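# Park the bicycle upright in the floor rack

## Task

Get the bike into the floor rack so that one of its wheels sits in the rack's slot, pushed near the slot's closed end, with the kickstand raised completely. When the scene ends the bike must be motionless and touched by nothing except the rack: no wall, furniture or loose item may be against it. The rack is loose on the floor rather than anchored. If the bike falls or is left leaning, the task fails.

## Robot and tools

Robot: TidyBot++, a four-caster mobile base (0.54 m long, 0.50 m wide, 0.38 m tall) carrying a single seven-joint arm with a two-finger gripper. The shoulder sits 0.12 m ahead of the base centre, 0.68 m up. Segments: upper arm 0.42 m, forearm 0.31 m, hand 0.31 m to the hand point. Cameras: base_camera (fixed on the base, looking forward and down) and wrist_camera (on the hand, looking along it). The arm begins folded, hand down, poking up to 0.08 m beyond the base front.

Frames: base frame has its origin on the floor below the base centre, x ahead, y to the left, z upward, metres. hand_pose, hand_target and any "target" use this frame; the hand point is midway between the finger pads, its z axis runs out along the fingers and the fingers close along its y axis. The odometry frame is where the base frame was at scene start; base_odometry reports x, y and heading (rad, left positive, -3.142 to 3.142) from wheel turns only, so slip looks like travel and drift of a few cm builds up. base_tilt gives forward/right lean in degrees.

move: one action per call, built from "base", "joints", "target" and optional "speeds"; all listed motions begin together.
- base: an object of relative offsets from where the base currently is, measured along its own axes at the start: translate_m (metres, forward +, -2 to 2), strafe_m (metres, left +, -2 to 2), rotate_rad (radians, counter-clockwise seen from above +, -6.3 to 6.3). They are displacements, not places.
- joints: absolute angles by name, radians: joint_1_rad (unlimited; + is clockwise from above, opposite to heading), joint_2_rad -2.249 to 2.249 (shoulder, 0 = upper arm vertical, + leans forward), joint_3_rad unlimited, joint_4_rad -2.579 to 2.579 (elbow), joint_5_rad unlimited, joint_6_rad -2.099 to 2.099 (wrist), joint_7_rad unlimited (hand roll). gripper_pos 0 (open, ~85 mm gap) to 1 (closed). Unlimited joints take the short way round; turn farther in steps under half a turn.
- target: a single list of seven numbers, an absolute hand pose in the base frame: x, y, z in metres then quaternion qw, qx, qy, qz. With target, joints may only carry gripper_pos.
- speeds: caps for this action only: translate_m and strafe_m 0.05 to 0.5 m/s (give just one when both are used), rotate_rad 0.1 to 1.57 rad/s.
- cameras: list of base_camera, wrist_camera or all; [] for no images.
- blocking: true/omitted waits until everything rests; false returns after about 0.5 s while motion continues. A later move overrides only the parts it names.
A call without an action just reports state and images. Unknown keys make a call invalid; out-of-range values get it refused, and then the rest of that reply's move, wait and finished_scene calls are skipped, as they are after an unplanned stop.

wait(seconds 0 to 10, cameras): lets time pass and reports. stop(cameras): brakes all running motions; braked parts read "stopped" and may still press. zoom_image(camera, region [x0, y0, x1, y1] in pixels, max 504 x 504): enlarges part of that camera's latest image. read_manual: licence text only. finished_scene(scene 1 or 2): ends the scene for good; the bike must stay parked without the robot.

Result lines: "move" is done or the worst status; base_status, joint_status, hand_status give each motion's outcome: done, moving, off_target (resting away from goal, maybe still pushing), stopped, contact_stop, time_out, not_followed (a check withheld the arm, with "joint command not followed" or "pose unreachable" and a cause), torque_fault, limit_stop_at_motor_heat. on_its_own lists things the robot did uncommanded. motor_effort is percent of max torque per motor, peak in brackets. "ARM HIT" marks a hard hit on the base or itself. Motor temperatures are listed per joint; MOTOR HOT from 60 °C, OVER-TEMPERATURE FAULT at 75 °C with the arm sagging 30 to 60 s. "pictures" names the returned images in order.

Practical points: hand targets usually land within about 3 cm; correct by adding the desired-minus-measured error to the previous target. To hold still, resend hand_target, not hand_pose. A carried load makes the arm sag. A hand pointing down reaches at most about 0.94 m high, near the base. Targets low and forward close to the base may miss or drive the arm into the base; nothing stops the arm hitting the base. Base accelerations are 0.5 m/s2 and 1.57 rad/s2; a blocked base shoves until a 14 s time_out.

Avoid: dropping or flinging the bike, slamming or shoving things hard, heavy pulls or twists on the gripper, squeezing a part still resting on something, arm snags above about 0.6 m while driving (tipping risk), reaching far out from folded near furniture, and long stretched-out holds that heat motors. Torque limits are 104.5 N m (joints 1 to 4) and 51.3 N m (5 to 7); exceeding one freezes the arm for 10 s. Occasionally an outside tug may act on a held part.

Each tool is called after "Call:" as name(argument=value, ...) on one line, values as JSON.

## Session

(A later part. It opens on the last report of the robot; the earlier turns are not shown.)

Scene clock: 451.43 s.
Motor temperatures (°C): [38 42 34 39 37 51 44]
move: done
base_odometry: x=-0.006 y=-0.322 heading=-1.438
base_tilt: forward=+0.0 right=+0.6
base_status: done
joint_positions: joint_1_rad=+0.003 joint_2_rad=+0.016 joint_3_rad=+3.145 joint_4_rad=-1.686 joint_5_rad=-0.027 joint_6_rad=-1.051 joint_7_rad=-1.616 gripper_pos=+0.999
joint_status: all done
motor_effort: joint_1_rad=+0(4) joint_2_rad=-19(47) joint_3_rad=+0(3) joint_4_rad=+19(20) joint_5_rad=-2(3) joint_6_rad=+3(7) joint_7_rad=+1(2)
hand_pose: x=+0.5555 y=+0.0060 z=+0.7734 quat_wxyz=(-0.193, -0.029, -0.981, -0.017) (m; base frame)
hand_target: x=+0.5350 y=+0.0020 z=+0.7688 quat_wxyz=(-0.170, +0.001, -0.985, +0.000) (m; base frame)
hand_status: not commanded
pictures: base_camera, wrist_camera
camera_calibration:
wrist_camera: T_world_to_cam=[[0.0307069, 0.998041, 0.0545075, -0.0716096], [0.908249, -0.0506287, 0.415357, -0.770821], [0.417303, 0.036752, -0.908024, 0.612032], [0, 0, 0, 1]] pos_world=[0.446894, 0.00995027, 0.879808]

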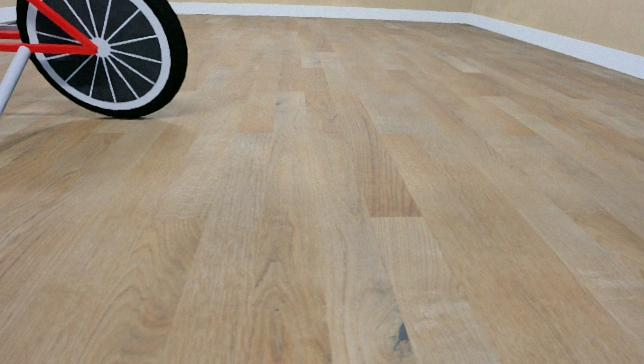

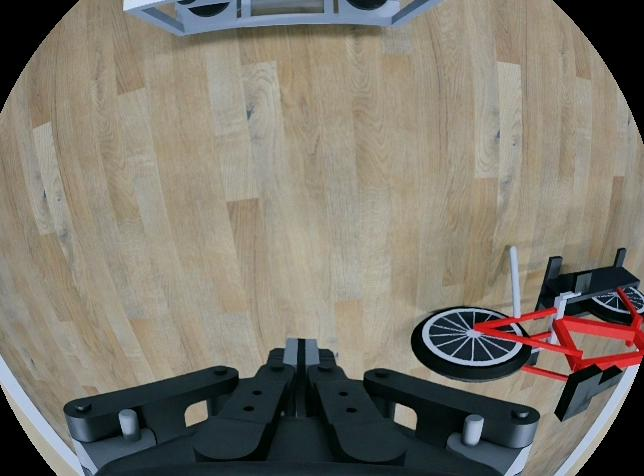

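Call:
move(joints={"joint_2_rad": 0.0, "joint_4_rad": -2.2, "joint_6_rad": -0.8, "joint_7_rad": -1.57}, base={"rotate_rad": 1.574}, cameras=["base_camera"])

Call:
move(base={"translate_m": -0.08, "strafe_m": -0.82})

Scene clock: 455.00 s.
Motor temperatures (°C): [38 42 34 39 37 51 44]
move: done
base_odometry: x=-0.006 y=-0.322 heading=+0.136
base_tilt: forward=+0.0 right=+0.6
base_status: done
joint_positions: joint_1_rad=+0.003 joint_2_rad=+0.016 joint_3_rad=+3.143 joint_4_rad=-2.186 joint_5_rad=-0.027 joint_6_rad=-0.843 joint_7_rad=-1.614 gripper_pos=+0.999
joint_status: all done
motor_effort: joint_1_rad=+0(2) joint_2_rad=-14(20) joint_3_rad=-1(2) joint_4_rad=+14(19) joint_5_rad=-2(3) joint_6_rad=+1(3) joint_7_rad=+1(1)
hand_pose: x=+0.4096 y=+0.0066 z=+0.6072 quat_wxyz=(-0.048, -0.032, -0.998, -0.012) (m; base frame)
hand_target: x=+0.4171 y=+0.0018 z=+0.6094 quat_wxyz=(-0.071, +0.001, -0.997, +0.000) (m; base frame)
hand_status: not commanded
pictures: base_camera

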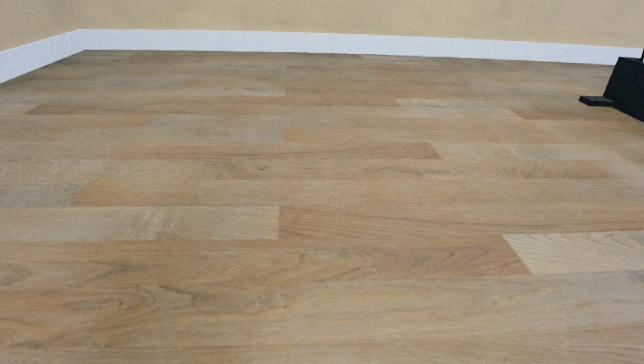

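Scene clock: 458.00 s.
Motor temperatures (°C): [38 42 34 39 37 51 44]
move: done
base_odometry: x=+0.026 y=-1.146 heading=+0.137
base_tilt: forward=+0.0 right=+0.6
base_status: done
joint_positions: joint_1_rad=+0.003 joint_2_rad=+0.016 joint_3_rad=+3.143 joint_4_rad=-2.187 joint_5_rad=-0.027 joint_6_rad=-0.842 joint_7_rad=-1.614 gripper_pos=+0.999
joint_status: not commanded
motor_effort: joint_1_rad=+0(1) joint_2_rad=-14(14) joint_3_rad=+0(2) joint_4_rad=+14(14) joint_5_rad=-1(2) joint_6_rad=+1(1) joint_7_rad=+0(1)
hand_pose: x=+0.4094 y=+0.0066 z=+0.6070 quat_wxyz=(-0.048, -0.032, -0.998, -0.012) (m; base frame)
hand_target: x=+0.4171 y=+0.0018 z=+0.6094 quat_wxyz=(-0.071, +0.001, -0.997, +0.000) (m; base frame)
hand_status: not commanded
pictures: base_camera, wrist_camera
camera_calibration:
wrist_camera: T_world_to_cam=[[0.0462958, 0.998035, 0.0422129, -0.05759], [0.989312, -0.0516585, 0.136357, -0.432863], [0.13827, 0.035449, -0.98976, 0.685725], [0, 0, 0, 1]] pos_world=[0.336087, 0.0108076, 0.740158]

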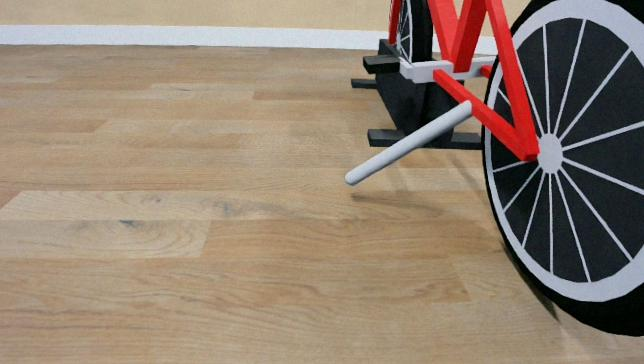

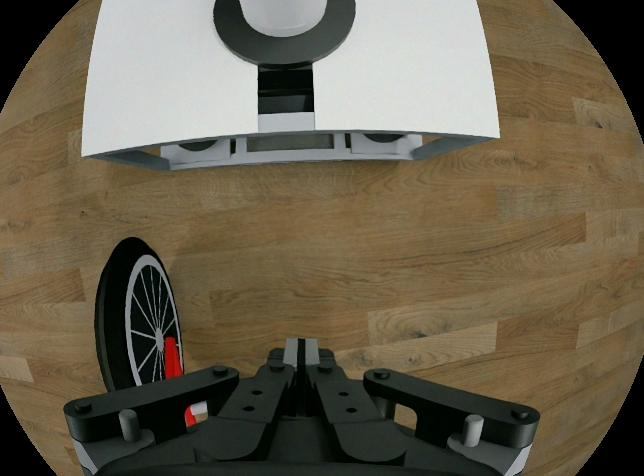

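Call:
move(base={"strafe_m": -0.04}, speeds={"strafe_m": 0.2}, joints={"joint_1_rad": -0.26, "joint_2_rad": 0.3, "joint_4_rad": -2.2, "joint_6_rad": 0.732, "joint_5_rad": 0.0}, cameras=["base_camera"])

Call:
move(joints={"joint_1_rad": -0.26, "joint_2_rad": 1.7, "joint_4_rad": -1.5})

Scene clock: 461.00 s.
Motor temperatures (°C): [38 42 34 39 37 51 44]
move: done
base_odometry: x=+0.031 y=-1.186 heading=+0.137
base_tilt: forward=+0.0 right=+0.6
base_status: done
joint_positions: joint_1_rad=-0.246 joint_2_rad=+0.277 joint_3_rad=+3.143 joint_4_rad=-2.193 joint_5_rad=-0.027 joint_6_rad=+0.693 joint_7_rad=-1.614 gripper_pos=+0.999
joint_status: all done
motor_effort: joint_1_rad=+0(2) joint_2_rad=-26(27) joint_3_rad=+0(1) joint_4_rad=+16(18) joint_5_rad=-2(3) joint_6_rad=+8(9) joint_7_rad=+1(1)
hand_pose: x=+0.7171 y=+0.1451 z=+0.7766 quat_wxyz=(-0.624, +0.064, -0.773, -0.090) (m; base frame)
hand_target: x=+0.7154 y=+0.1610 z=+0.7709 quat_wxyz=(-0.629, +0.101, -0.767, -0.083) (m; base frame)
hand_status: not commanded
pictures: base_camera

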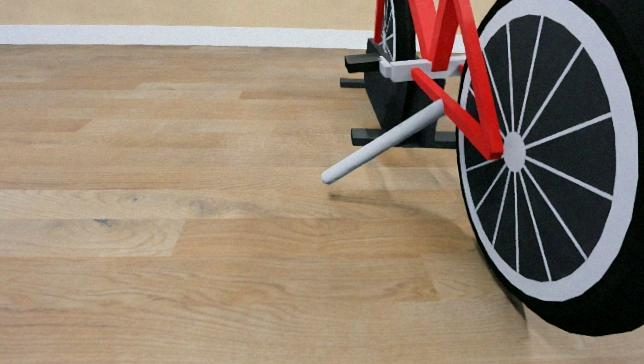

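Scene clock: 463.90 s.
Motor temperatures (°C): [38 42 34 39 37 51 44]
move: done
base_odometry: x=+0.031 y=-1.186 heading=+0.137
base_tilt: forward=+0.0 right=+0.6
base_status: not commanded
joint_positions: joint_1_rad=-0.246 joint_2_rad=+1.682 joint_3_rad=+3.143 joint_4_rad=-1.512 joint_5_rad=-0.027 joint_6_rad=+0.700 joint_7_rad=-1.614 gripper_pos=+0.999
joint_status: all done
motor_effort: joint_1_rad=+0(1) joint_2_rad=-40(47) joint_3_rad=-2(2) joint_4_rad=+2(16) joint_5_rad=-1(2) joint_6_rad=+5(9) joint_7_rad=+1(1)
hand_pose: x=+0.6917 y=+0.1387 z=+0.0727 quat_wxyz=(-0.315, +0.083, -0.944, -0.040) (m; base frame)
hand_target: x=+0.6916 y=+0.1546 z=+0.0705 quat_wxyz=(-0.328, +0.122, -0.936, -0.043) (m; base frame)
hand_status: not commanded
pictures: base_camera, wrist_camera
camera_calibration:
wrist_camera: T_world_to_cam=[[-0.2052, 0.978312, 0.0282664, -0.00222589], [0.759336, 0.140916, 0.635257, -0.536308], [0.617497, 0.151819, -0.771783, -0.250321], [0, 0, 0, 1]] pos_world=[0.561353, 0.115755, 0.147563]

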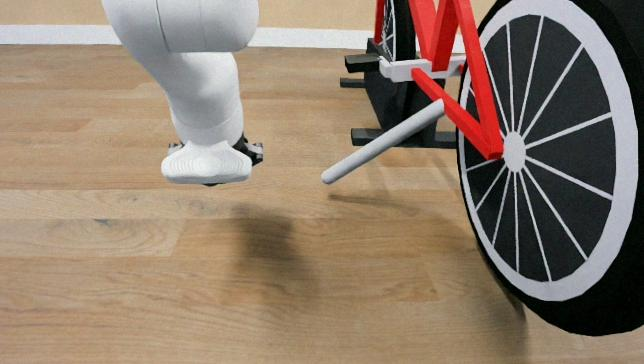

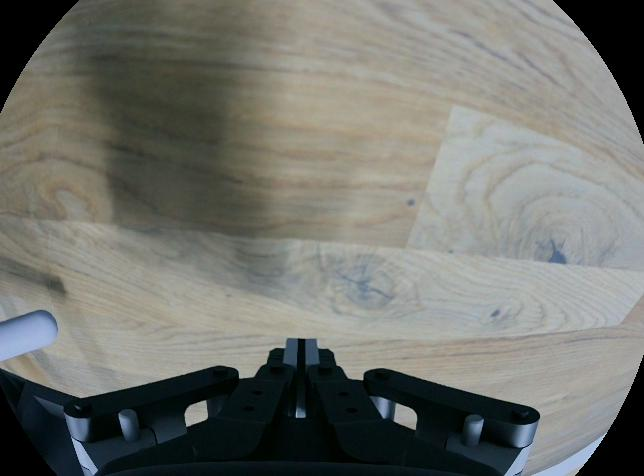

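Call:
move(base={"translate_m": 0.065}, speeds={"translate_m": 0.08}, cameras=["base_camera"])

Scene clock: 465.37 s.
Motor temperatures (°C): [38 42 34 39 37 51 44]
move: done
base_odometry: x=+0.096 y=-1.177 heading=+0.136
base_tilt: forward=+0.0 right=+0.6
base_status: done
joint_positions: joint_1_rad=-0.246 joint_2_rad=+1.684 joint_3_rad=+3.143 joint_4_rad=-1.506 joint_5_rad=-0.027 joint_6_rad=+0.700 joint_7_rad=-1.614 gripper_pos=+0.999
joint_status: not commanded
motor_effort: joint_1_rad=+0(1) joint_2_rad=-40(41) joint_3_rad=+0(2) joint_4_rad=+3(4) joint_5_rad=-2(2) joint_6_rad=+5(6) joint_7_rad=+1(1)
hand_pose: x=+0.6941 y=+0.1394 z=+0.0730 quat_wxyz=(-0.318, +0.083, -0.944, -0.041) (m; base frame)
hand_target: x=+0.6916 y=+0.1546 z=+0.0705 quat_wxyz=(-0.328, +0.122, -0.936, -0.043) (m; base frame)
hand_status: not commanded
pictures: base_camera

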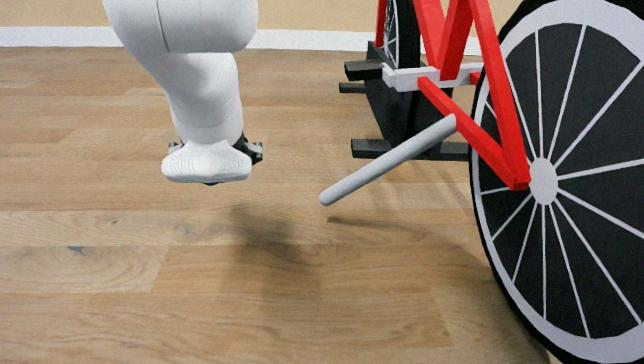

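Call:
move(base={"translate_m": 0.02}, speeds={"translate_m": 0.05}, cameras=["base_camera"])

Scene clock: 466.30 s.
Motor temperatures (°C): [38 42 34 39 37 51 44]
move: done
base_odometry: x=+0.116 y=-1.174 heading=+0.136
base_tilt: forward=+0.0 right=+0.6
base_status: done
joint_positions: joint_1_rad=-0.246 joint_2_rad=+1.684 joint_3_rad=+3.143 joint_4_rad=-1.506 joint_5_rad=-0.027 joint_6_rad=+0.700 joint_7_rad=-1.614 gripper_pos=+0.999
joint_status: not commanded
motor_effort: joint_1_rad=+0(1) joint_2_rad=-40(41) joint_3_rad=-1(1) joint_4_rad=+2(4) joint_5_rad=-1(2) joint_6_rad=+5(6) joint_7_rad=+1(1)
hand_pose: x=+0.6940 y=+0.1397 z=+0.0727 quat_wxyz=(-0.318, +0.084, -0.944, -0.041) (m; base frame)
hand_target: x=+0.6916 y=+0.1546 z=+0.0705 quat_wxyz=(-0.328, +0.122, -0.936, -0.043) (m; base frame)
hand_status: not commanded
pictures: base_camera

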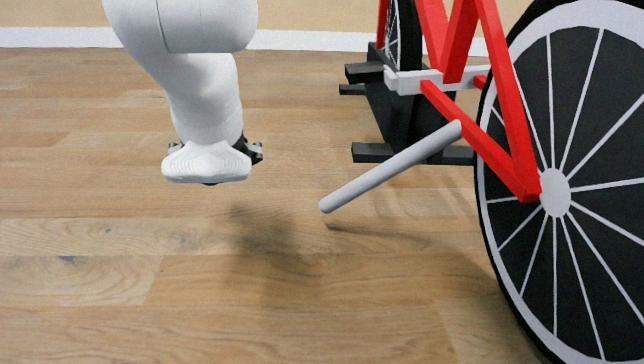

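Call:
move(base={"translate_m": 0.015}, speeds={"translate_m": 0.05}, cameras=["base_camera"])

Scene clock: 467.17 s.
Motor temperatures (°C): [38 42 34 39 37 51 44]
move: done
base_odometry: x=+0.131 y=-1.173 heading=+0.136
base_tilt: forward=+0.0 right=+0.6
base_status: done
joint_positions: joint_1_rad=-0.247 joint_2_rad=+1.685 joint_3_rad=+3.143 joint_4_rad=-1.504 joint_5_rad=-0.027 joint_6_rad=+0.700 joint_7_rad=-1.614 gripper_pos=+0.999
joint_status: not commanded
motor_effort: joint_1_rad=+0(1) joint_2_rad=-40(42) joint_3_rad=-1(2) joint_4_rad=+3(4) joint_5_rad=-2(2) joint_6_rad=+5(6) joint_7_rad=+0(1)
hand_pose: x=+0.6943 y=+0.1400 z=+0.0726 quat_wxyz=(-0.318, +0.084, -0.943, -0.041) (m; base frame)
hand_target: x=+0.6916 y=+0.1546 z=+0.0705 quat_wxyz=(-0.328, +0.122, -0.936, -0.043) (m; base frame)
hand_status: not commanded
pictures: base_camera

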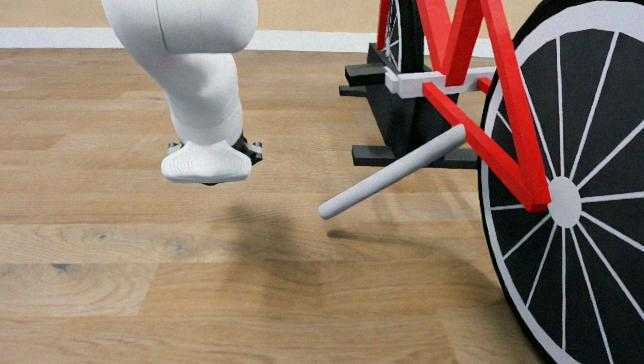

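Call:
move(base={"translate_m": 0.015}, speeds={"translate_m": 0.05}, cameras=["base_camera"])

Call:
move(base={"translate_m": 0.01}, speeds={"translate_m": 0.05}, cameras=["base_camera"])

Scene clock: 468.03 s.
Motor temperatures (°C): [38 42 34 39 37 51 44]
move: done
base_odometry: x=+0.146 y=-1.171 heading=+0.136
base_tilt: forward=+0.0 right=+0.6
base_status: done
joint_positions: joint_1_rad=-0.247 joint_2_rad=+1.685 joint_3_rad=+3.143 joint_4_rad=-1.503 joint_5_rad=-0.027 joint_6_rad=+0.700 joint_7_rad=-1.614 gripper_pos=+0.999
joint_status: not commanded
motor_effort: joint_1_rad=+0(1) joint_2_rad=-40(41) joint_3_rad=-1(1) joint_4_rad=+2(4) joint_5_rad=-1(2) joint_6_rad=+5(6) joint_7_rad=+1(1)
hand_pose: x=+0.6944 y=+0.1402 z=+0.0725 quat_wxyz=(-0.318, +0.084, -0.943, -0.041) (m; base frame)
hand_target: x=+0.6916 y=+0.1546 z=+0.0705 quat_wxyz=(-0.328, +0.122, -0.936, -0.043) (m; base frame)
hand_status: not commanded
pictures: base_camera

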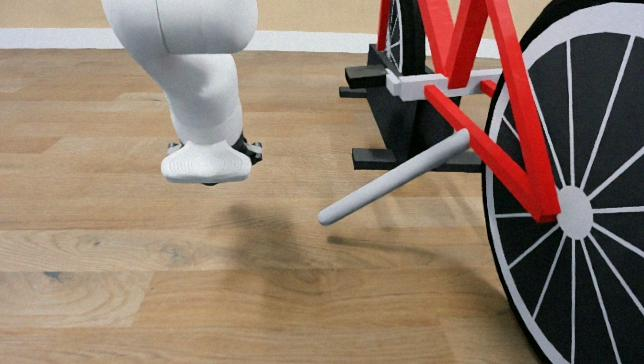

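Scene clock: 469.93 s.
Motor temperatures (°C): [38 42 34 39 37 51 44]
move: time_out
base_odometry: x=+0.154 y=-1.170 heading=+0.135
base_tilt: forward=+0.0 right=+0.6
base_status: translate_m time_out (by the wheels' count: +0.008 of +0.010)
joint_positions: joint_1_rad=-0.248 joint_2_rad=+1.686 joint_3_rad=+3.143 joint_4_rad=-1.501 joint_5_rad=-0.027 joint_6_rad=+0.700 joint_7_rad=-1.614 gripper_pos=+0.999
joint_status: not commanded
motor_effort: joint_1_rad=+0(3) joint_2_rad=-40(42) joint_3_rad=-1(2) joint_4_rad=+3(4) joint_5_rad=-1(3) joint_6_rad=+5(6) joint_7_rad=+0(1)
hand_pose: x=+0.6953 y=+0.1407 z=+0.0726 quat_wxyz=(-0.319, +0.084, -0.943, -0.041) (m; base frame)
hand_target: x=+0.6916 y=+0.1546 z=+0.0705 quat_wxyz=(-0.328, +0.122, -0.936, -0.043) (m; base frame)
hand_status: not commanded
pictures: base_camera

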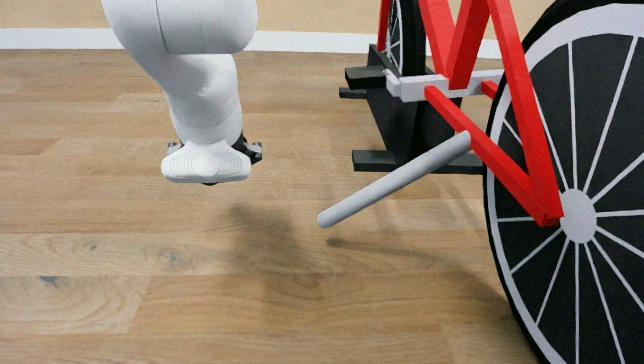

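Call:
move(joints={"joint_1_rad": -0.12, "joint_2_rad": 1.72})

Scene clock: 471.27 s.
Motor temperatures (°C): [38 42 34 39 37 51 44]
move: done
base_odometry: x=+0.154 y=-1.170 heading=+0.135
base_tilt: forward=+0.0 right=+0.6
base_status: not commanded
joint_positions: joint_1_rad=-0.122 joint_2_rad=+1.695 joint_3_rad=+3.143 joint_4_rad=-1.501 joint_5_rad=-0.027 joint_6_rad=+0.700 joint_7_rad=-1.614 gripper_pos=+0.999
joint_status: all done
motor_effort: joint_1_rad=+0(3) joint_2_rad=-40(41) joint_3_rad=-1(3) joint_4_rad=+2(3) joint_5_rad=-1(2) joint_6_rad=+5(5) joint_7_rad=+1(1)
hand_pose: x=+0.7026 y=+0.0669 z=+0.0670 quat_wxyz=(-0.317, +0.025, -0.948, -0.021) (m; base frame)
hand_target: x=+0.6953 y=+0.0717 z=+0.0588 quat_wxyz=(-0.320, +0.057, -0.945, -0.020) (m; base frame)
hand_status: not commanded
pictures: base_camera, wrist_camera
camera_calibration:
wrist_camera: T_world_to_cam=[[-0.0831924, 0.996133, 0.0282383, -0.0165615], [0.772049, 0.0465093, 0.633859, -0.533428], [0.630094, 0.0745336, -0.772933, -0.254179], [0, 0, 0, 1]] pos_world=[0.570612, 0.0602517, 0.142123]

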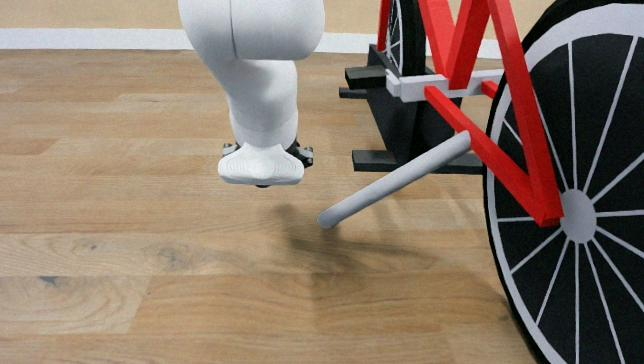

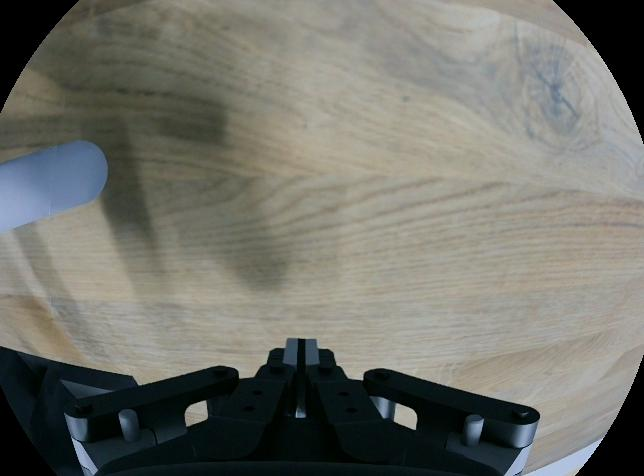

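Call:
move(joints={"joint_1_rad": 0.045, "joint_2_rad": 1.73})

Scene clock: 472.43 s.
Motor temperatures (°C): [38 42 34 39 37 51 44]
move: done
base_odometry: x=+0.154 y=-1.170 heading=+0.135
base_tilt: forward=+0.0 right=+0.6
base_status: not commanded
joint_positions: joint_1_rad=+0.043 joint_2_rad=+1.704 joint_3_rad=+3.143 joint_4_rad=-1.501 joint_5_rad=-0.027 joint_6_rad=+0.700 joint_7_rad=-1.614 gripper_pos=+0.999
joint_status: all done
motor_effort: joint_1_rad=+0(4) joint_2_rad=-40(40) joint_3_rad=+0(3) joint_4_rad=+2(3) joint_5_rad=-2(2) joint_6_rad=+5(5) joint_7_rad=+0(1)
hand_pose: x=+0.7002 y=-0.0298 z=+0.0618 quat_wxyz=(-0.313, -0.053, -0.948, +0.006) (m; base frame)
hand_target: x=+0.6930 y=-0.0236 z=+0.0530 quat_wxyz=(-0.316, -0.021, -0.948, +0.007) (m; base frame)
hand_status: not commanded
pictures: base_camera, wrist_camera
camera_calibration:
wrist_camera: T_world_to_cam=[[0.0821138, 0.996232, 0.0279225, -0.0360176], [0.774748, -0.0814319, 0.627004, -0.529076], [0.626915, -0.0298528, -0.778515, -0.249994], [0, 0, 0, 1]] pos_world=[0.569583, -0.0146648, 0.138114]

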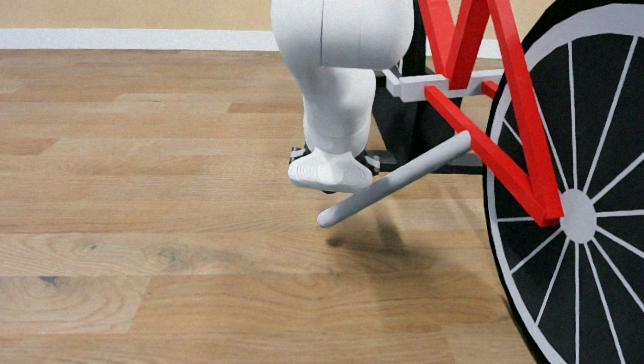

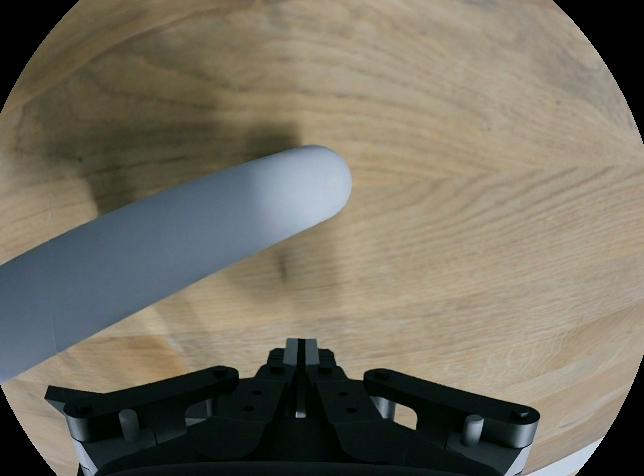

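Call:
move(joints={"joint_2_rad": 1.778, "joint_4_rad": -1.627, "joint_6_rad": 0.968})

Scene clock: 473.97 s.
Motor temperatures (°C): [38 42 34 39 37 51 44]
move: off_target
base_odometry: x=+0.154 y=-1.170 heading=+0.135
base_tilt: forward=+0.0 right=+0.6
base_status: not commanded
joint_positions: joint_1_rad=+0.043 joint_2_rad=+1.736 joint_3_rad=+3.142 joint_4_rad=-1.603 joint_5_rad=-0.027 joint_6_rad=+0.937 joint_7_rad=-1.610 gripper_pos=+0.999
joint_status: joint_2_rad off_target (ended at +1.736, target +1.778); the others done
motor_effort: joint_1_rad=+1(4) joint_2_rad=-35(40) joint_3_rad=+0(2) joint_4_rad=-2(3) joint_5_rad=-3(3) joint_6_rad=+4(5) joint_7_rad=+0(1)
hand_pose: x=+0.6818 y=-0.0298 z=+0.0747 quat_wxyz=(-0.362, -0.049, -0.931, +0.008) (m; base frame)
hand_target: x=+0.6501 y=-0.0218 z=+0.0546 quat_wxyz=(-0.345, -0.021, -0.938, +0.007) (m; base frame)
hand_status: not commanded
pictures: base_camera, wrist_camera
camera_calibration:
wrist_camera: T_world_to_cam=[[0.0746887, 0.996936, 0.0232379, -0.0294478], [0.706299, -0.0693363, 0.70451, -0.481607], [0.703963, -0.036206, -0.709313, -0.286304], [0, 0, 0, 1]] pos_world=[0.543905, -0.0144012, 0.136902]

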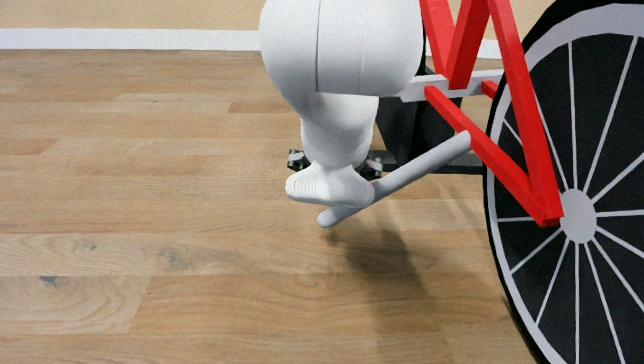

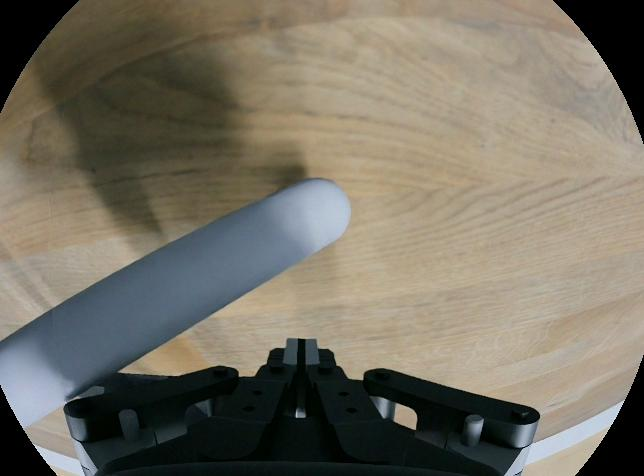

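Call:
move(joints={"joint_2_rad": 1.83, "joint_4_rad": -1.747, "joint_6_rad": 1.1})

Scene clock: 475.10 s.
Motor temperatures (°C): [38 42 34 39 37 51 44]
move: off_target
base_odometry: x=+0.154 y=-1.170 heading=+0.135
base_tilt: forward=+0.0 right=+0.6
base_status: not commanded
joint_positions: joint_1_rad=+0.041 joint_2_rad=+1.769 joint_3_rad=+3.138 joint_4_rad=-1.716 joint_5_rad=-0.027 joint_6_rad=+1.090 joint_7_rad=-1.609 gripper_pos=+0.999
joint_status: joint_2_rad off_target (ended at +1.769, target +1.830); the others done
motor_effort: joint_1_rad=+2(5) joint_2_rad=-29(34) joint_3_rad=+1(4) joint_4_rad=-6(9) joint_5_rad=-3(6) joint_6_rad=+2(5) joint_7_rad=+0(1)
hand_pose: x=+0.6364 y=-0.0255 z=+0.0743 quat_wxyz=(-0.365, -0.048, -0.930, +0.008) (m; base frame)
hand_target: x=+0.5847 y=-0.0188 z=+0.0439 quat_wxyz=(-0.326, -0.021, -0.945, +0.007) (m; base frame)
hand_status: not commanded
pictures: base_camera, wrist_camera
camera_calibration:
wrist_camera: T_world_to_cam=[[0.0713913, 0.997189, 0.0227621, -0.0281806], [0.702359, -0.0664609, 0.708714, -0.446688], [0.708234, -0.0346088, -0.705129, -0.257442], [0, 0, 0, 1]] pos_world=[0.498076, -0.0104957, 0.135686]

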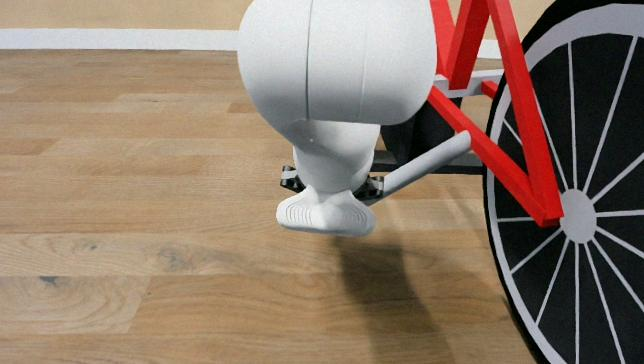

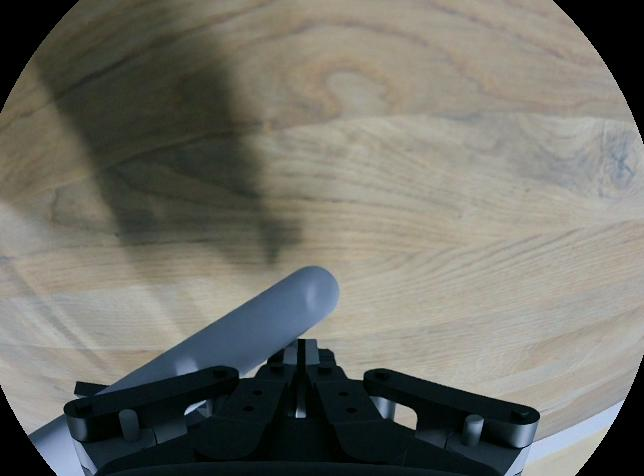

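Call:
move(joints={"joint_2_rad": 1.86, "joint_4_rad": -1.85, "joint_6_rad": 1.2})

Scene clock: 476.50 s.
Motor temperatures (°C): [38 42 34 39 37 51 44]
move: done
base_odometry: x=+0.154 y=-1.170 heading=+0.135
base_tilt: forward=+0.0 right=+0.6
base_status: not commanded
joint_positions: joint_1_rad=+0.042 joint_2_rad=+1.861 joint_3_rad=+3.139 joint_4_rad=-1.848 joint_5_rad=-0.027 joint_6_rad=+1.189 joint_7_rad=-1.609 gripper_pos=+0.999
joint_status: all done
motor_effort: joint_1_rad=+0(4) joint_2_rad=-30(35) joint_3_rad=-1(3) joint_4_rad=-6(10) joint_5_rad=-1(5) joint_6_rad=+5(6) joint_7_rad=+1(1)
hand_pose: x=+0.5339 y=-0.0227 z=+0.0432 quat_wxyz=(-0.306, -0.048, -0.951, +0.010) (m; base frame)
hand_target: x=+0.5365 y=-0.0167 z=+0.0457 quat_wxyz=(-0.310, -0.021, -0.950, +0.006) (m; base frame)
hand_status: not commanded
pictures: base_camera, wrist_camera
camera_calibration:
wrist_camera: T_world_to_cam=[[0.0742108, 0.997115, 0.0159446, -0.0241586], [0.785142, -0.0682776, 0.61554, -0.392737], [0.614853, -0.0331609, -0.787944, -0.153251], [0, 0, 0, 1]] pos_world=[0.404375, -0.00780815, 0.121377]

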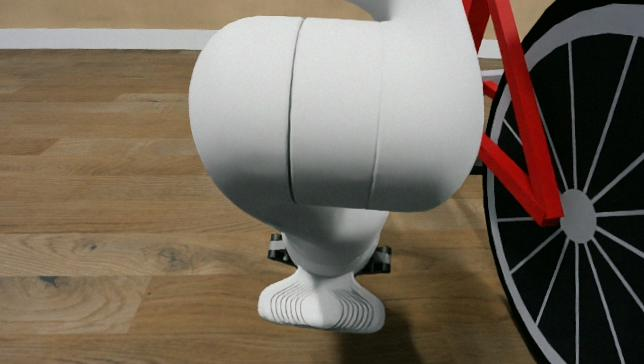

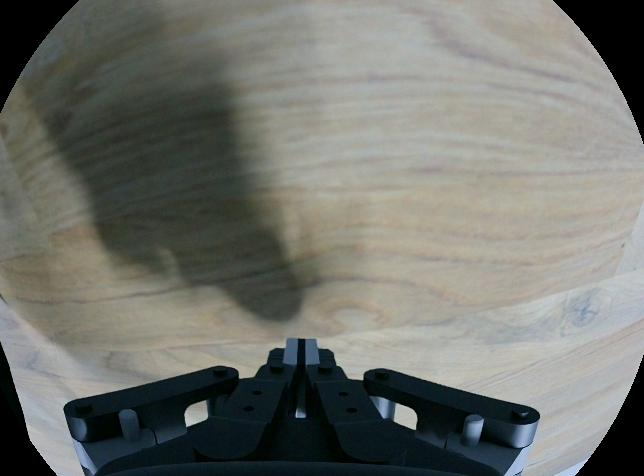

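Call:
move(joints={"joint_1_rad": -0.45})

Scene clock: 478.27 s.
Motor temperatures (°C): [38 42 34 39 37 51 44]
move: done
base_odometry: x=+0.154 y=-1.170 heading=+0.135
base_tilt: forward=+0.0 right=+0.6
base_status: not commanded
joint_positions: joint_1_rad=-0.434 joint_2_rad=+1.861 joint_3_rad=+3.139 joint_4_rad=-1.848 joint_5_rad=-0.027 joint_6_rad=+1.189 joint_7_rad=-1.609 gripper_pos=+0.999
joint_status: all done
motor_effort: joint_1_rad=+0(2) joint_2_rad=-30(31) joint_3_rad=-1(2) joint_4_rad=-6(7) joint_5_rad=-1(3) joint_6_rad=+5(5) joint_7_rad=+1(1)
hand_pose: x=+0.4981 y=+0.1703 z=+0.0432 quat_wxyz=(-0.299, +0.178, -0.935, -0.063) (m; base frame)
hand_target: x=+0.4943 y=+0.1837 z=+0.0457 quat_wxyz=(-0.303, +0.212, -0.927, -0.070) (m; base frame)
hand_status: not commanded
pictures: base_camera, wrist_camera
camera_calibration:
wrist_camera: T_world_to_cam=[[-0.391341, 0.920104, 0.0161698, 0.0310884], [0.729078, 0.299276, 0.615532, -0.386063], [0.561514, 0.252672, -0.787946, -0.146901], [0, 0, 0, 1]] pos_world=[0.376123, 0.124052, 0.121381]

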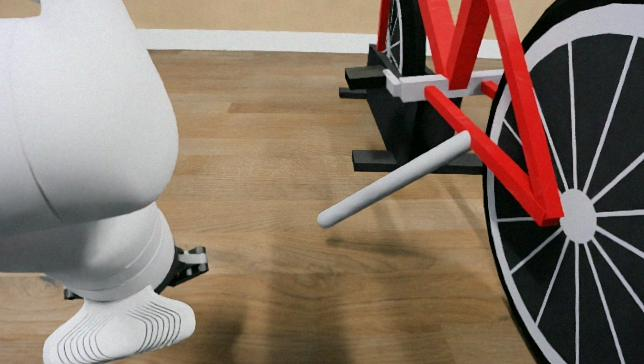

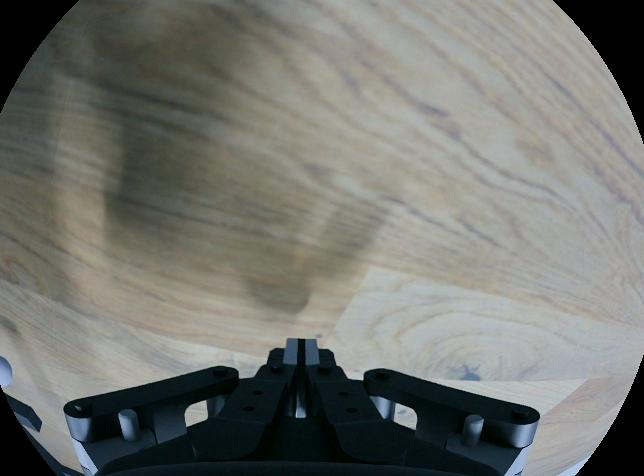

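Call:
move(joints={"joint_2_rad": 0.0, "joint_4_rad": -1.7, "joint_6_rad": -1.1, "joint_1_rad": -0.2})

Scene clock: 482.13 s.
Motor temperatures (°C): [38 42 34 39 37 51 44]
move: done
base_odometry: x=+0.154 y=-1.170 heading=+0.135
base_tilt: forward=+0.0 right=+0.6
base_status: not commanded
joint_positions: joint_1_rad=-0.220 joint_2_rad=+0.016 joint_3_rad=+3.139 joint_4_rad=-1.711 joint_5_rad=-0.027 joint_6_rad=-1.052 joint_7_rad=-1.609 gripper_pos=+0.999
joint_status: all done
motor_effort: joint_1_rad=+0(1) joint_2_rad=-18(41) joint_3_rad=+0(2) joint_4_rad=+19(19) joint_5_rad=-2(3) joint_6_rad=+3(6) joint_7_rad=+1(1)
hand_pose: x=+0.5342 y=+0.1029 z=+0.7624 quat_wxyz=(-0.177, +0.086, -0.980, -0.036) (m; base frame)
hand_target: x=+0.5263 y=+0.0846 z=+0.7688 quat_wxyz=(-0.169, +0.100, -0.980, -0.017) (m; base frame)
hand_status: not commanded
pictures: base_camera, wrist_camera
camera_calibration:
wrist_camera: T_world_to_cam=[[-0.201598, 0.978136, 0.05107, -0.0383444], [0.904925, 0.16605, 0.39184, -0.744644], [0.374793, 0.125209, -0.918615, 0.628996], [0, 0, 0, 1]] pos_world=[0.430374, 0.0823986, 0.871544]

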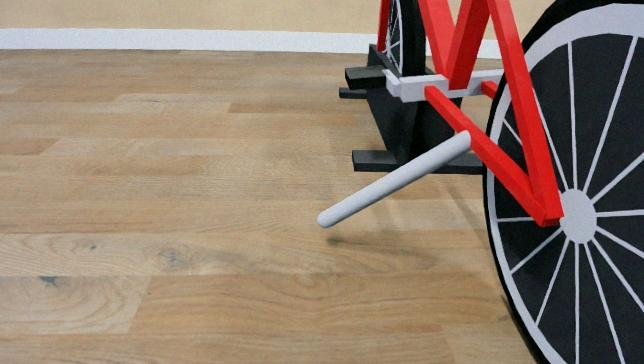

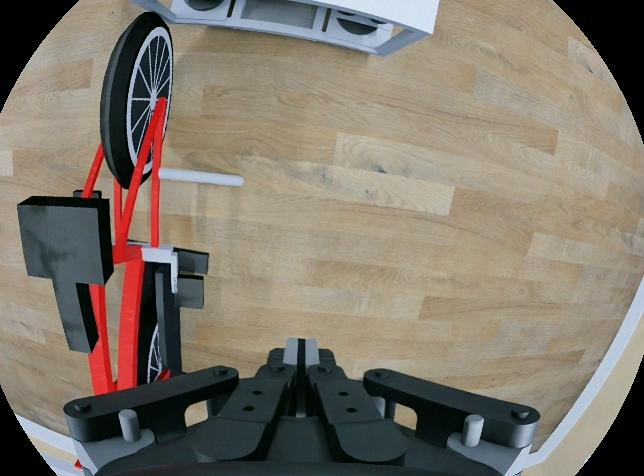

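Call:
move(joints={"joint_1_rad": -0.25, "joint_2_rad": 0.3, "joint_4_rad": -2.2, "joint_6_rad": 0.584, "joint_7_rad": -3.14, "joint_5_rad": 0.02, "gripper_pos": 0.45}, cameras=[])

Call:
move(joints={"joint_1_rad": -0.16, "joint_2_rad": 1.684, "joint_4_rad": -1.575})

Scene clock: 485.30 s.
Motor temperatures (°C): [38 42 34 39 37 51 44]
move: done
base_odometry: x=+0.154 y=-1.170 heading=+0.135
base_tilt: forward=+0.0 right=+0.6
base_status: not commanded
joint_positions: joint_1_rad=-0.231 joint_2_rad=+0.279 joint_3_rad=+3.139 joint_4_rad=-2.188 joint_5_rad=-0.027 joint_6_rad=+0.545 joint_7_rad=-3.093 gripper_pos=+0.450
joint_status: all done
motor_effort: joint_1_rad=+0(1) joint_2_rad=-25(27) joint_3_rad=+0(1) joint_4_rad=+16(20) joint_5_rad=-1(3) joint_6_rad=+8(9) joint_7_rad=+0(1)
hand_pose: x=+0.7078 y=+0.1369 z=+0.7338 quat_wxyz=(-0.365, -0.503, -0.647, -0.441) (m; base frame)
hand_target: x=+0.7041 y=+0.1553 z=+0.7266 quat_wxyz=(-0.353, -0.493, -0.653, -0.454) (m; base frame)
hand_status: not commanded
pictures: none
No camera images: "cameras" was empty.

Scene clock: 488.17 s.
Motor temperatures (°C): [38 42 34 39 37 51 44]
move: done
base_odometry: x=+0.154 y=-1.170 heading=+0.135
base_tilt: forward=+0.0 right=+0.6
base_status: not commanded
joint_positions: joint_1_rad=-0.180 joint_2_rad=+1.666 joint_3_rad=+3.139 joint_4_rad=-1.587 joint_5_rad=-0.027 joint_6_rad=+0.552 joint_7_rad=-3.096 gripper_pos=+0.450
joint_status: all done
motor_effort: joint_1_rad=+0(1) joint_2_rad=-38(45) joint_3_rad=-1(2) joint_4_rad=+1(16) joint_5_rad=-2(3) joint_6_rad=+4(8) joint_7_rad=+0(1)
hand_pose: x=+0.6272 y=+0.0911 z=+0.0477 quat_wxyz=(-0.146, -0.618, -0.755, -0.162) (m; base frame)
hand_target: x=+0.6327 y=+0.0887 z=+0.0441 quat_wxyz=(-0.147, -0.623, -0.747, -0.179) (m; base frame)
hand_status: not commanded
pictures: base_camera, wrist_camera
camera_calibration:
wrist_camera: T_world_to_cam=[[0.875736, 0.196888, 0.440819, -0.594676], [0.188582, -0.980029, 0.0630834, 0.0225759], [0.444436, 0.0278859, -0.895377, -0.0968615], [0, 0, 0, 1]] pos_world=[0.559571, 0.141911, 0.173993]

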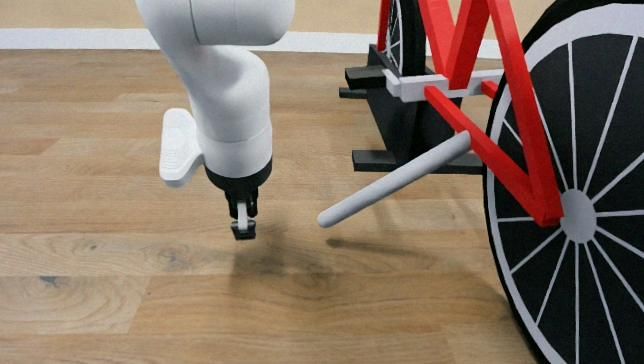

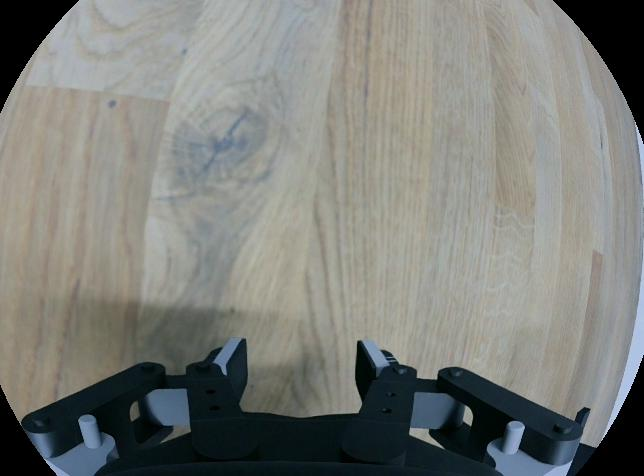

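Call:
move(joints={"joint_1_rad": -0.03, "joint_6_rad": 0.63})

Scene clock: 489.27 s.
Motor temperatures (°C): [38 42 34 39 37 51 44]
move: done
base_odometry: x=+0.154 y=-1.170 heading=+0.135
base_tilt: forward=+0.0 right=+0.6
base_status: not commanded
joint_positions: joint_1_rad=-0.034 joint_2_rad=+1.666 joint_3_rad=+3.139 joint_4_rad=-1.586 joint_5_rad=-0.027 joint_6_rad=+0.590 joint_7_rad=-3.096 gripper_pos=+0.450
joint_status: all done
motor_effort: joint_1_rad=+0(4) joint_2_rad=-38(39) joint_3_rad=-1(3) joint_4_rad=+1(1) joint_5_rad=-1(2) joint_6_rad=+4(5) joint_7_rad=+1(1)
hand_pose: x=+0.6462 y=+0.0160 z=+0.0530 quat_wxyz=(-0.171, -0.668, -0.705, -0.164) (m; base frame)
hand_target: x=+0.6525 y=+0.0219 z=+0.0508 quat_wxyz=(-0.174, -0.667, -0.701, -0.185) (m; base frame)
hand_status: not commanded
pictures: base_camera, wrist_camera
camera_calibration:
wrist_camera: T_world_to_cam=[[0.877203, 0.0675007, 0.475351, -0.599617], [0.0415462, -0.997026, 0.0649109, 0.0402573], [0.478319, -0.037191, -0.877398, -0.120253], [0, 0, 0, 1]] pos_world=[0.581833, 0.0761397, 0.176905]

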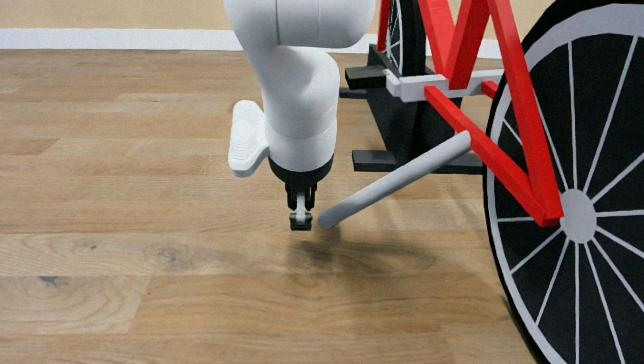

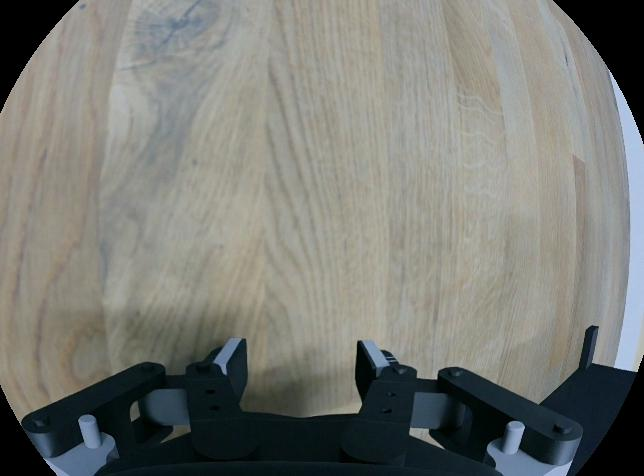

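Call:
zoom_image(camera="base_camera", region=[240, 130, 400, 260])

Scaled by 3.150.

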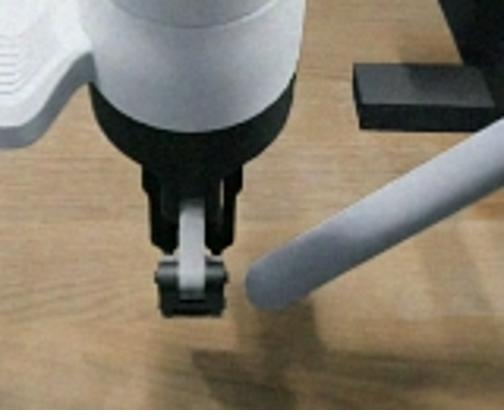

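Call:
move(joints={"joint_1_rad": 0.075})

Call:
zoom_image(camera="base_camera", region=[240, 130, 400, 260])

Scene clock: 490.90 s.
Motor temperatures (°C): [38 42 34 39 37 51 44]
move: done
base_odometry: x=+0.154 y=-1.170 heading=+0.135
base_tilt: forward=+0.0 right=+0.6
base_status: not commanded
joint_positions: joint_1_rad=+0.062 joint_2_rad=+1.679 joint_3_rad=+3.130 joint_4_rad=-1.586 joint_5_rad=-0.018 joint_6_rad=+0.590 joint_7_rad=-3.100 gripper_pos=+0.450
joint_status: all done
motor_effort: joint_1_rad=+0(7) joint_2_rad=-41(42) joint_3_rad=-1(8) joint_4_rad=+2(4) joint_5_rad=-1(5) joint_6_rad=+5(7) joint_7_rad=+0(2)
hand_pose: x=+0.6378 y=-0.0270 z=+0.0464 quat_wxyz=(-0.170, -0.702, -0.674, -0.157) (m; base frame)
hand_target: x=+0.6518 y=-0.0341 z=+0.0508 quat_wxyz=(-0.183, -0.702, -0.665, -0.175) (m; base frame)
hand_status: not commanded
pictures: base_camera, wrist_camera
camera_calibration:
wrist_camera: T_world_to_cam=[[0.885047, -0.019249, 0.465103, -0.59306], [-0.049254, -0.997408, 0.0524465, 0.0566787], [0.462888, -0.0693258, -0.883702, -0.114341], [0, 0, 0, 1]] pos_world=[0.580605, 0.0371893, 0.171818]

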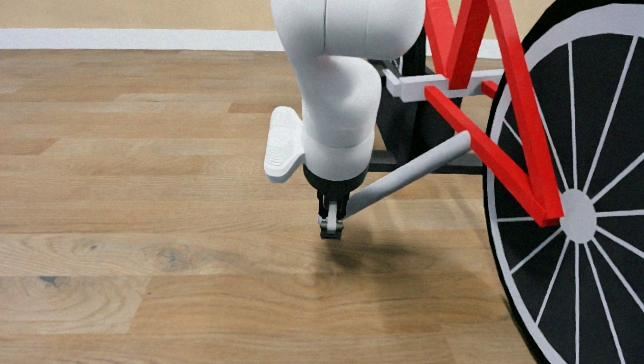

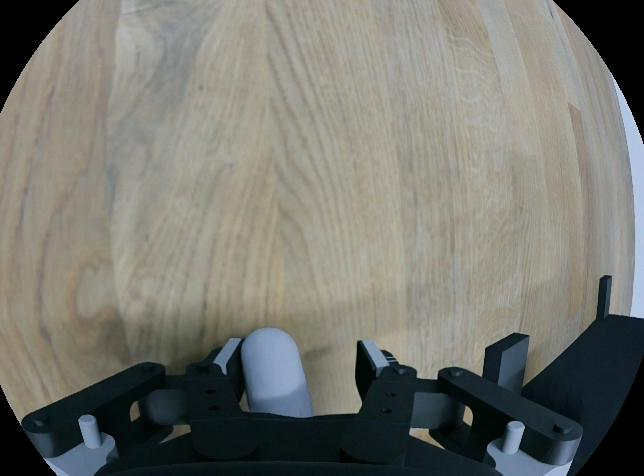

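Scaled by 3.150.

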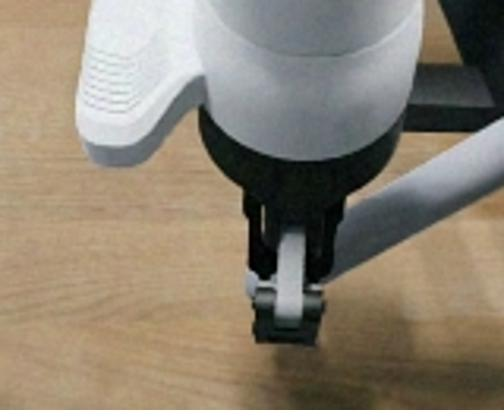

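Call:
move(joints={"gripper_pos": 0.6}, cameras=[])

Call:
move(joints={"joint_2_rad": 1.73, "joint_4_rad": -1.745, "joint_6_rad": 0.825})

Scene clock: 491.63 s.
Motor temperatures (°C): [38 42 34 39 37 51 44]
move: done
base_odometry: x=+0.154 y=-1.170 heading=+0.135
base_tilt: forward=+0.0 right=+0.6
base_status: not commanded
joint_positions: joint_1_rad=+0.062 joint_2_rad=+1.685 joint_3_rad=+3.130 joint_4_rad=-1.589 joint_5_rad=-0.018 joint_6_rad=+0.590 joint_7_rad=-3.100 gripper_pos=+0.600
joint_status: all done
motor_effort: joint_1_rad=+0(0) joint_2_rad=-42(43) joint_3_rad=-2(2) joint_4_rad=+3(5) joint_5_rad=-1(2) joint_6_rad=+6(8) joint_7_rad=+0(1)
hand_pose: x=+0.6325 y=-0.0267 z=+0.0431 quat_wxyz=(-0.167, -0.703, -0.674, -0.154) (m; base frame)
hand_target: x=+0.6518 y=-0.0341 z=+0.0508 quat_wxyz=(-0.183, -0.702, -0.665, -0.175) (m; base frame)
hand_status: not commanded
pictures: none
No camera images: "cameras" was empty.

Scene clock: 492.73 s.
Motor temperatures (°C): [38 42 34 39 37 51 44]
move: off_target
base_odometry: x=+0.154 y=-1.170 heading=+0.135
base_tilt: forward=+0.0 right=+0.6
base_status: not commanded
joint_positions: joint_1_rad=+0.062 joint_2_rad=+1.688 joint_3_rad=+3.130 joint_4_rad=-1.716 joint_5_rad=-0.018 joint_6_rad=+0.798 joint_7_rad=-3.100 gripper_pos=+0.600
joint_status: joint_2_rad off_target (ended at +1.687, target +1.730); the others done
motor_effort: joint_1_rad=+1(2) joint_2_rad=-33(42) joint_3_rad=+0(2) joint_4_rad=-4(6) joint_5_rad=-2(3) joint_6_rad=+2(7) joint_7_rad=+1(1)
hand_pose: x=+0.6137 y=-0.0266 z=+0.0617 quat_wxyz=(-0.196, -0.696, -0.668, -0.178) (m; base frame)
hand_target: x=+0.5777 y=-0.0276 z=+0.0437 quat_wxyz=(-0.174, -0.705, -0.666, -0.170) (m; base frame)
hand_status: not commanded
pictures: base_camera, wrist_camera
camera_calibration:
wrist_camera: T_world_to_cam=[[0.850831, -0.0154256, 0.525213, -0.561468], [-0.0531635, -0.996967, 0.0568423, 0.0572466], [0.522743, -0.0762853, -0.84907, -0.128728], [0, 0, 0, 1]] pos_world=[0.548049, 0.0385919, 0.182337]

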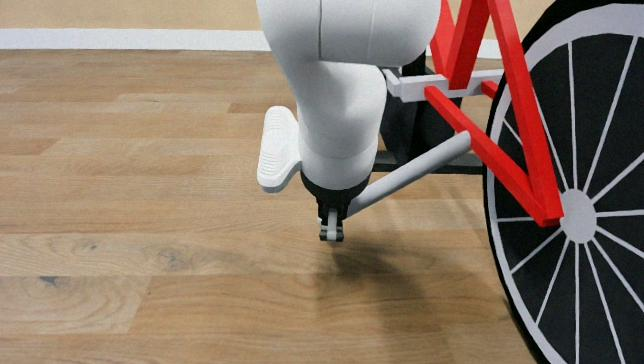

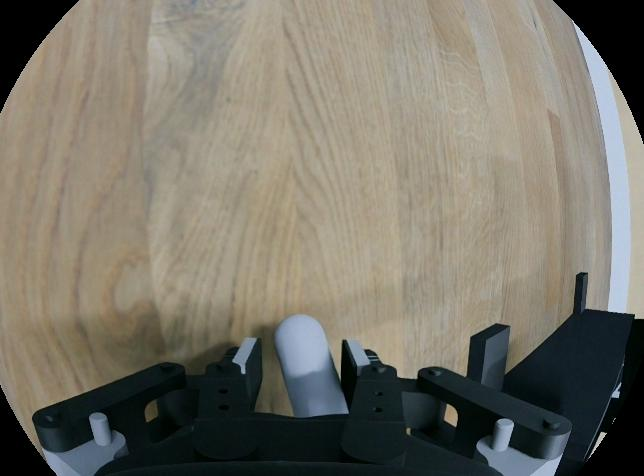

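Call:
move(joints={"joint_2_rad": 1.79, "joint_4_rad": -1.81, "joint_6_rad": 0.88})

Scene clock: 493.63 s.
Motor temperatures (°C): [38 42 34 39 37 51 44]
move: off_target
base_odometry: x=+0.154 y=-1.170 heading=+0.135
base_tilt: forward=+0.0 right=+0.6
base_status: not commanded
joint_positions: joint_1_rad=+0.062 joint_2_rad=+1.703 joint_3_rad=+3.130 joint_4_rad=-1.751 joint_5_rad=-0.017 joint_6_rad=+0.891 joint_7_rad=-3.100 gripper_pos=+0.600
joint_status: joint_2_rad off_target (ended at +1.703, target +1.790); joint_4_rad off_target (ended at -1.751, target -1.810); the others done
motor_effort: joint_1_rad=+3(3) joint_2_rad=-23(33) joint_3_rad=+2(2) joint_4_rad=-11(12) joint_5_rad=-4(5) joint_6_rad=-3(3) joint_7_rad=+0(0)
hand_pose: x=+0.6085 y=-0.0266 z=+0.0664 quat_wxyz=(-0.211, -0.691, -0.664, -0.191) (m; base frame)
hand_target: x=+0.5173 y=-0.0229 z=+0.0244 quat_wxyz=(-0.149, -0.711, -0.671, -0.147) (m; base frame)
hand_status: not commanded
pictures: base_camera, wrist_camera
camera_calibration:
wrist_camera: T_world_to_cam=[[0.828432, -0.0130165, 0.559938, -0.548098], [-0.0552867, -0.996748, 0.0586263, 0.0578301], [0.557354, -0.0795251, -0.826458, -0.144628], [0, 0, 0, 1]] pos_world=[0.537868, 0.0390062, 0.183982]

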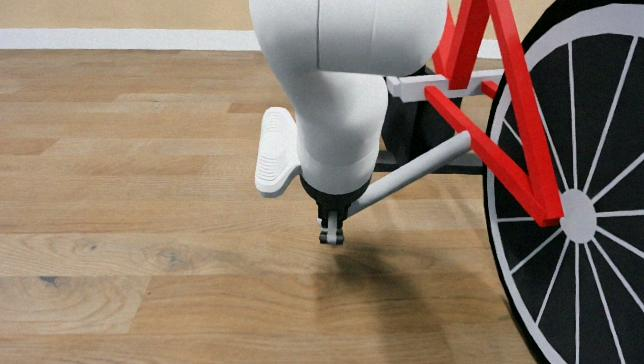

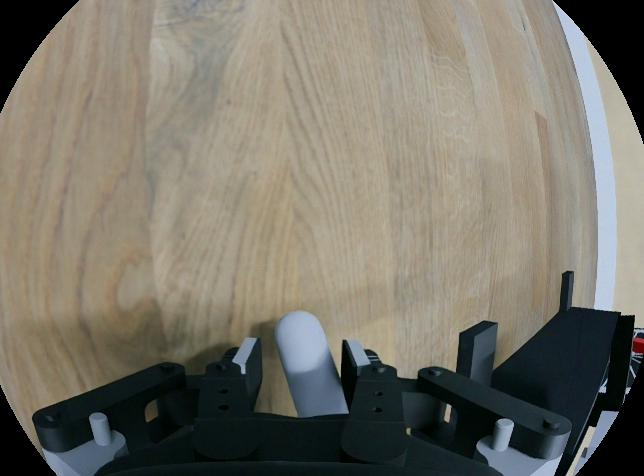

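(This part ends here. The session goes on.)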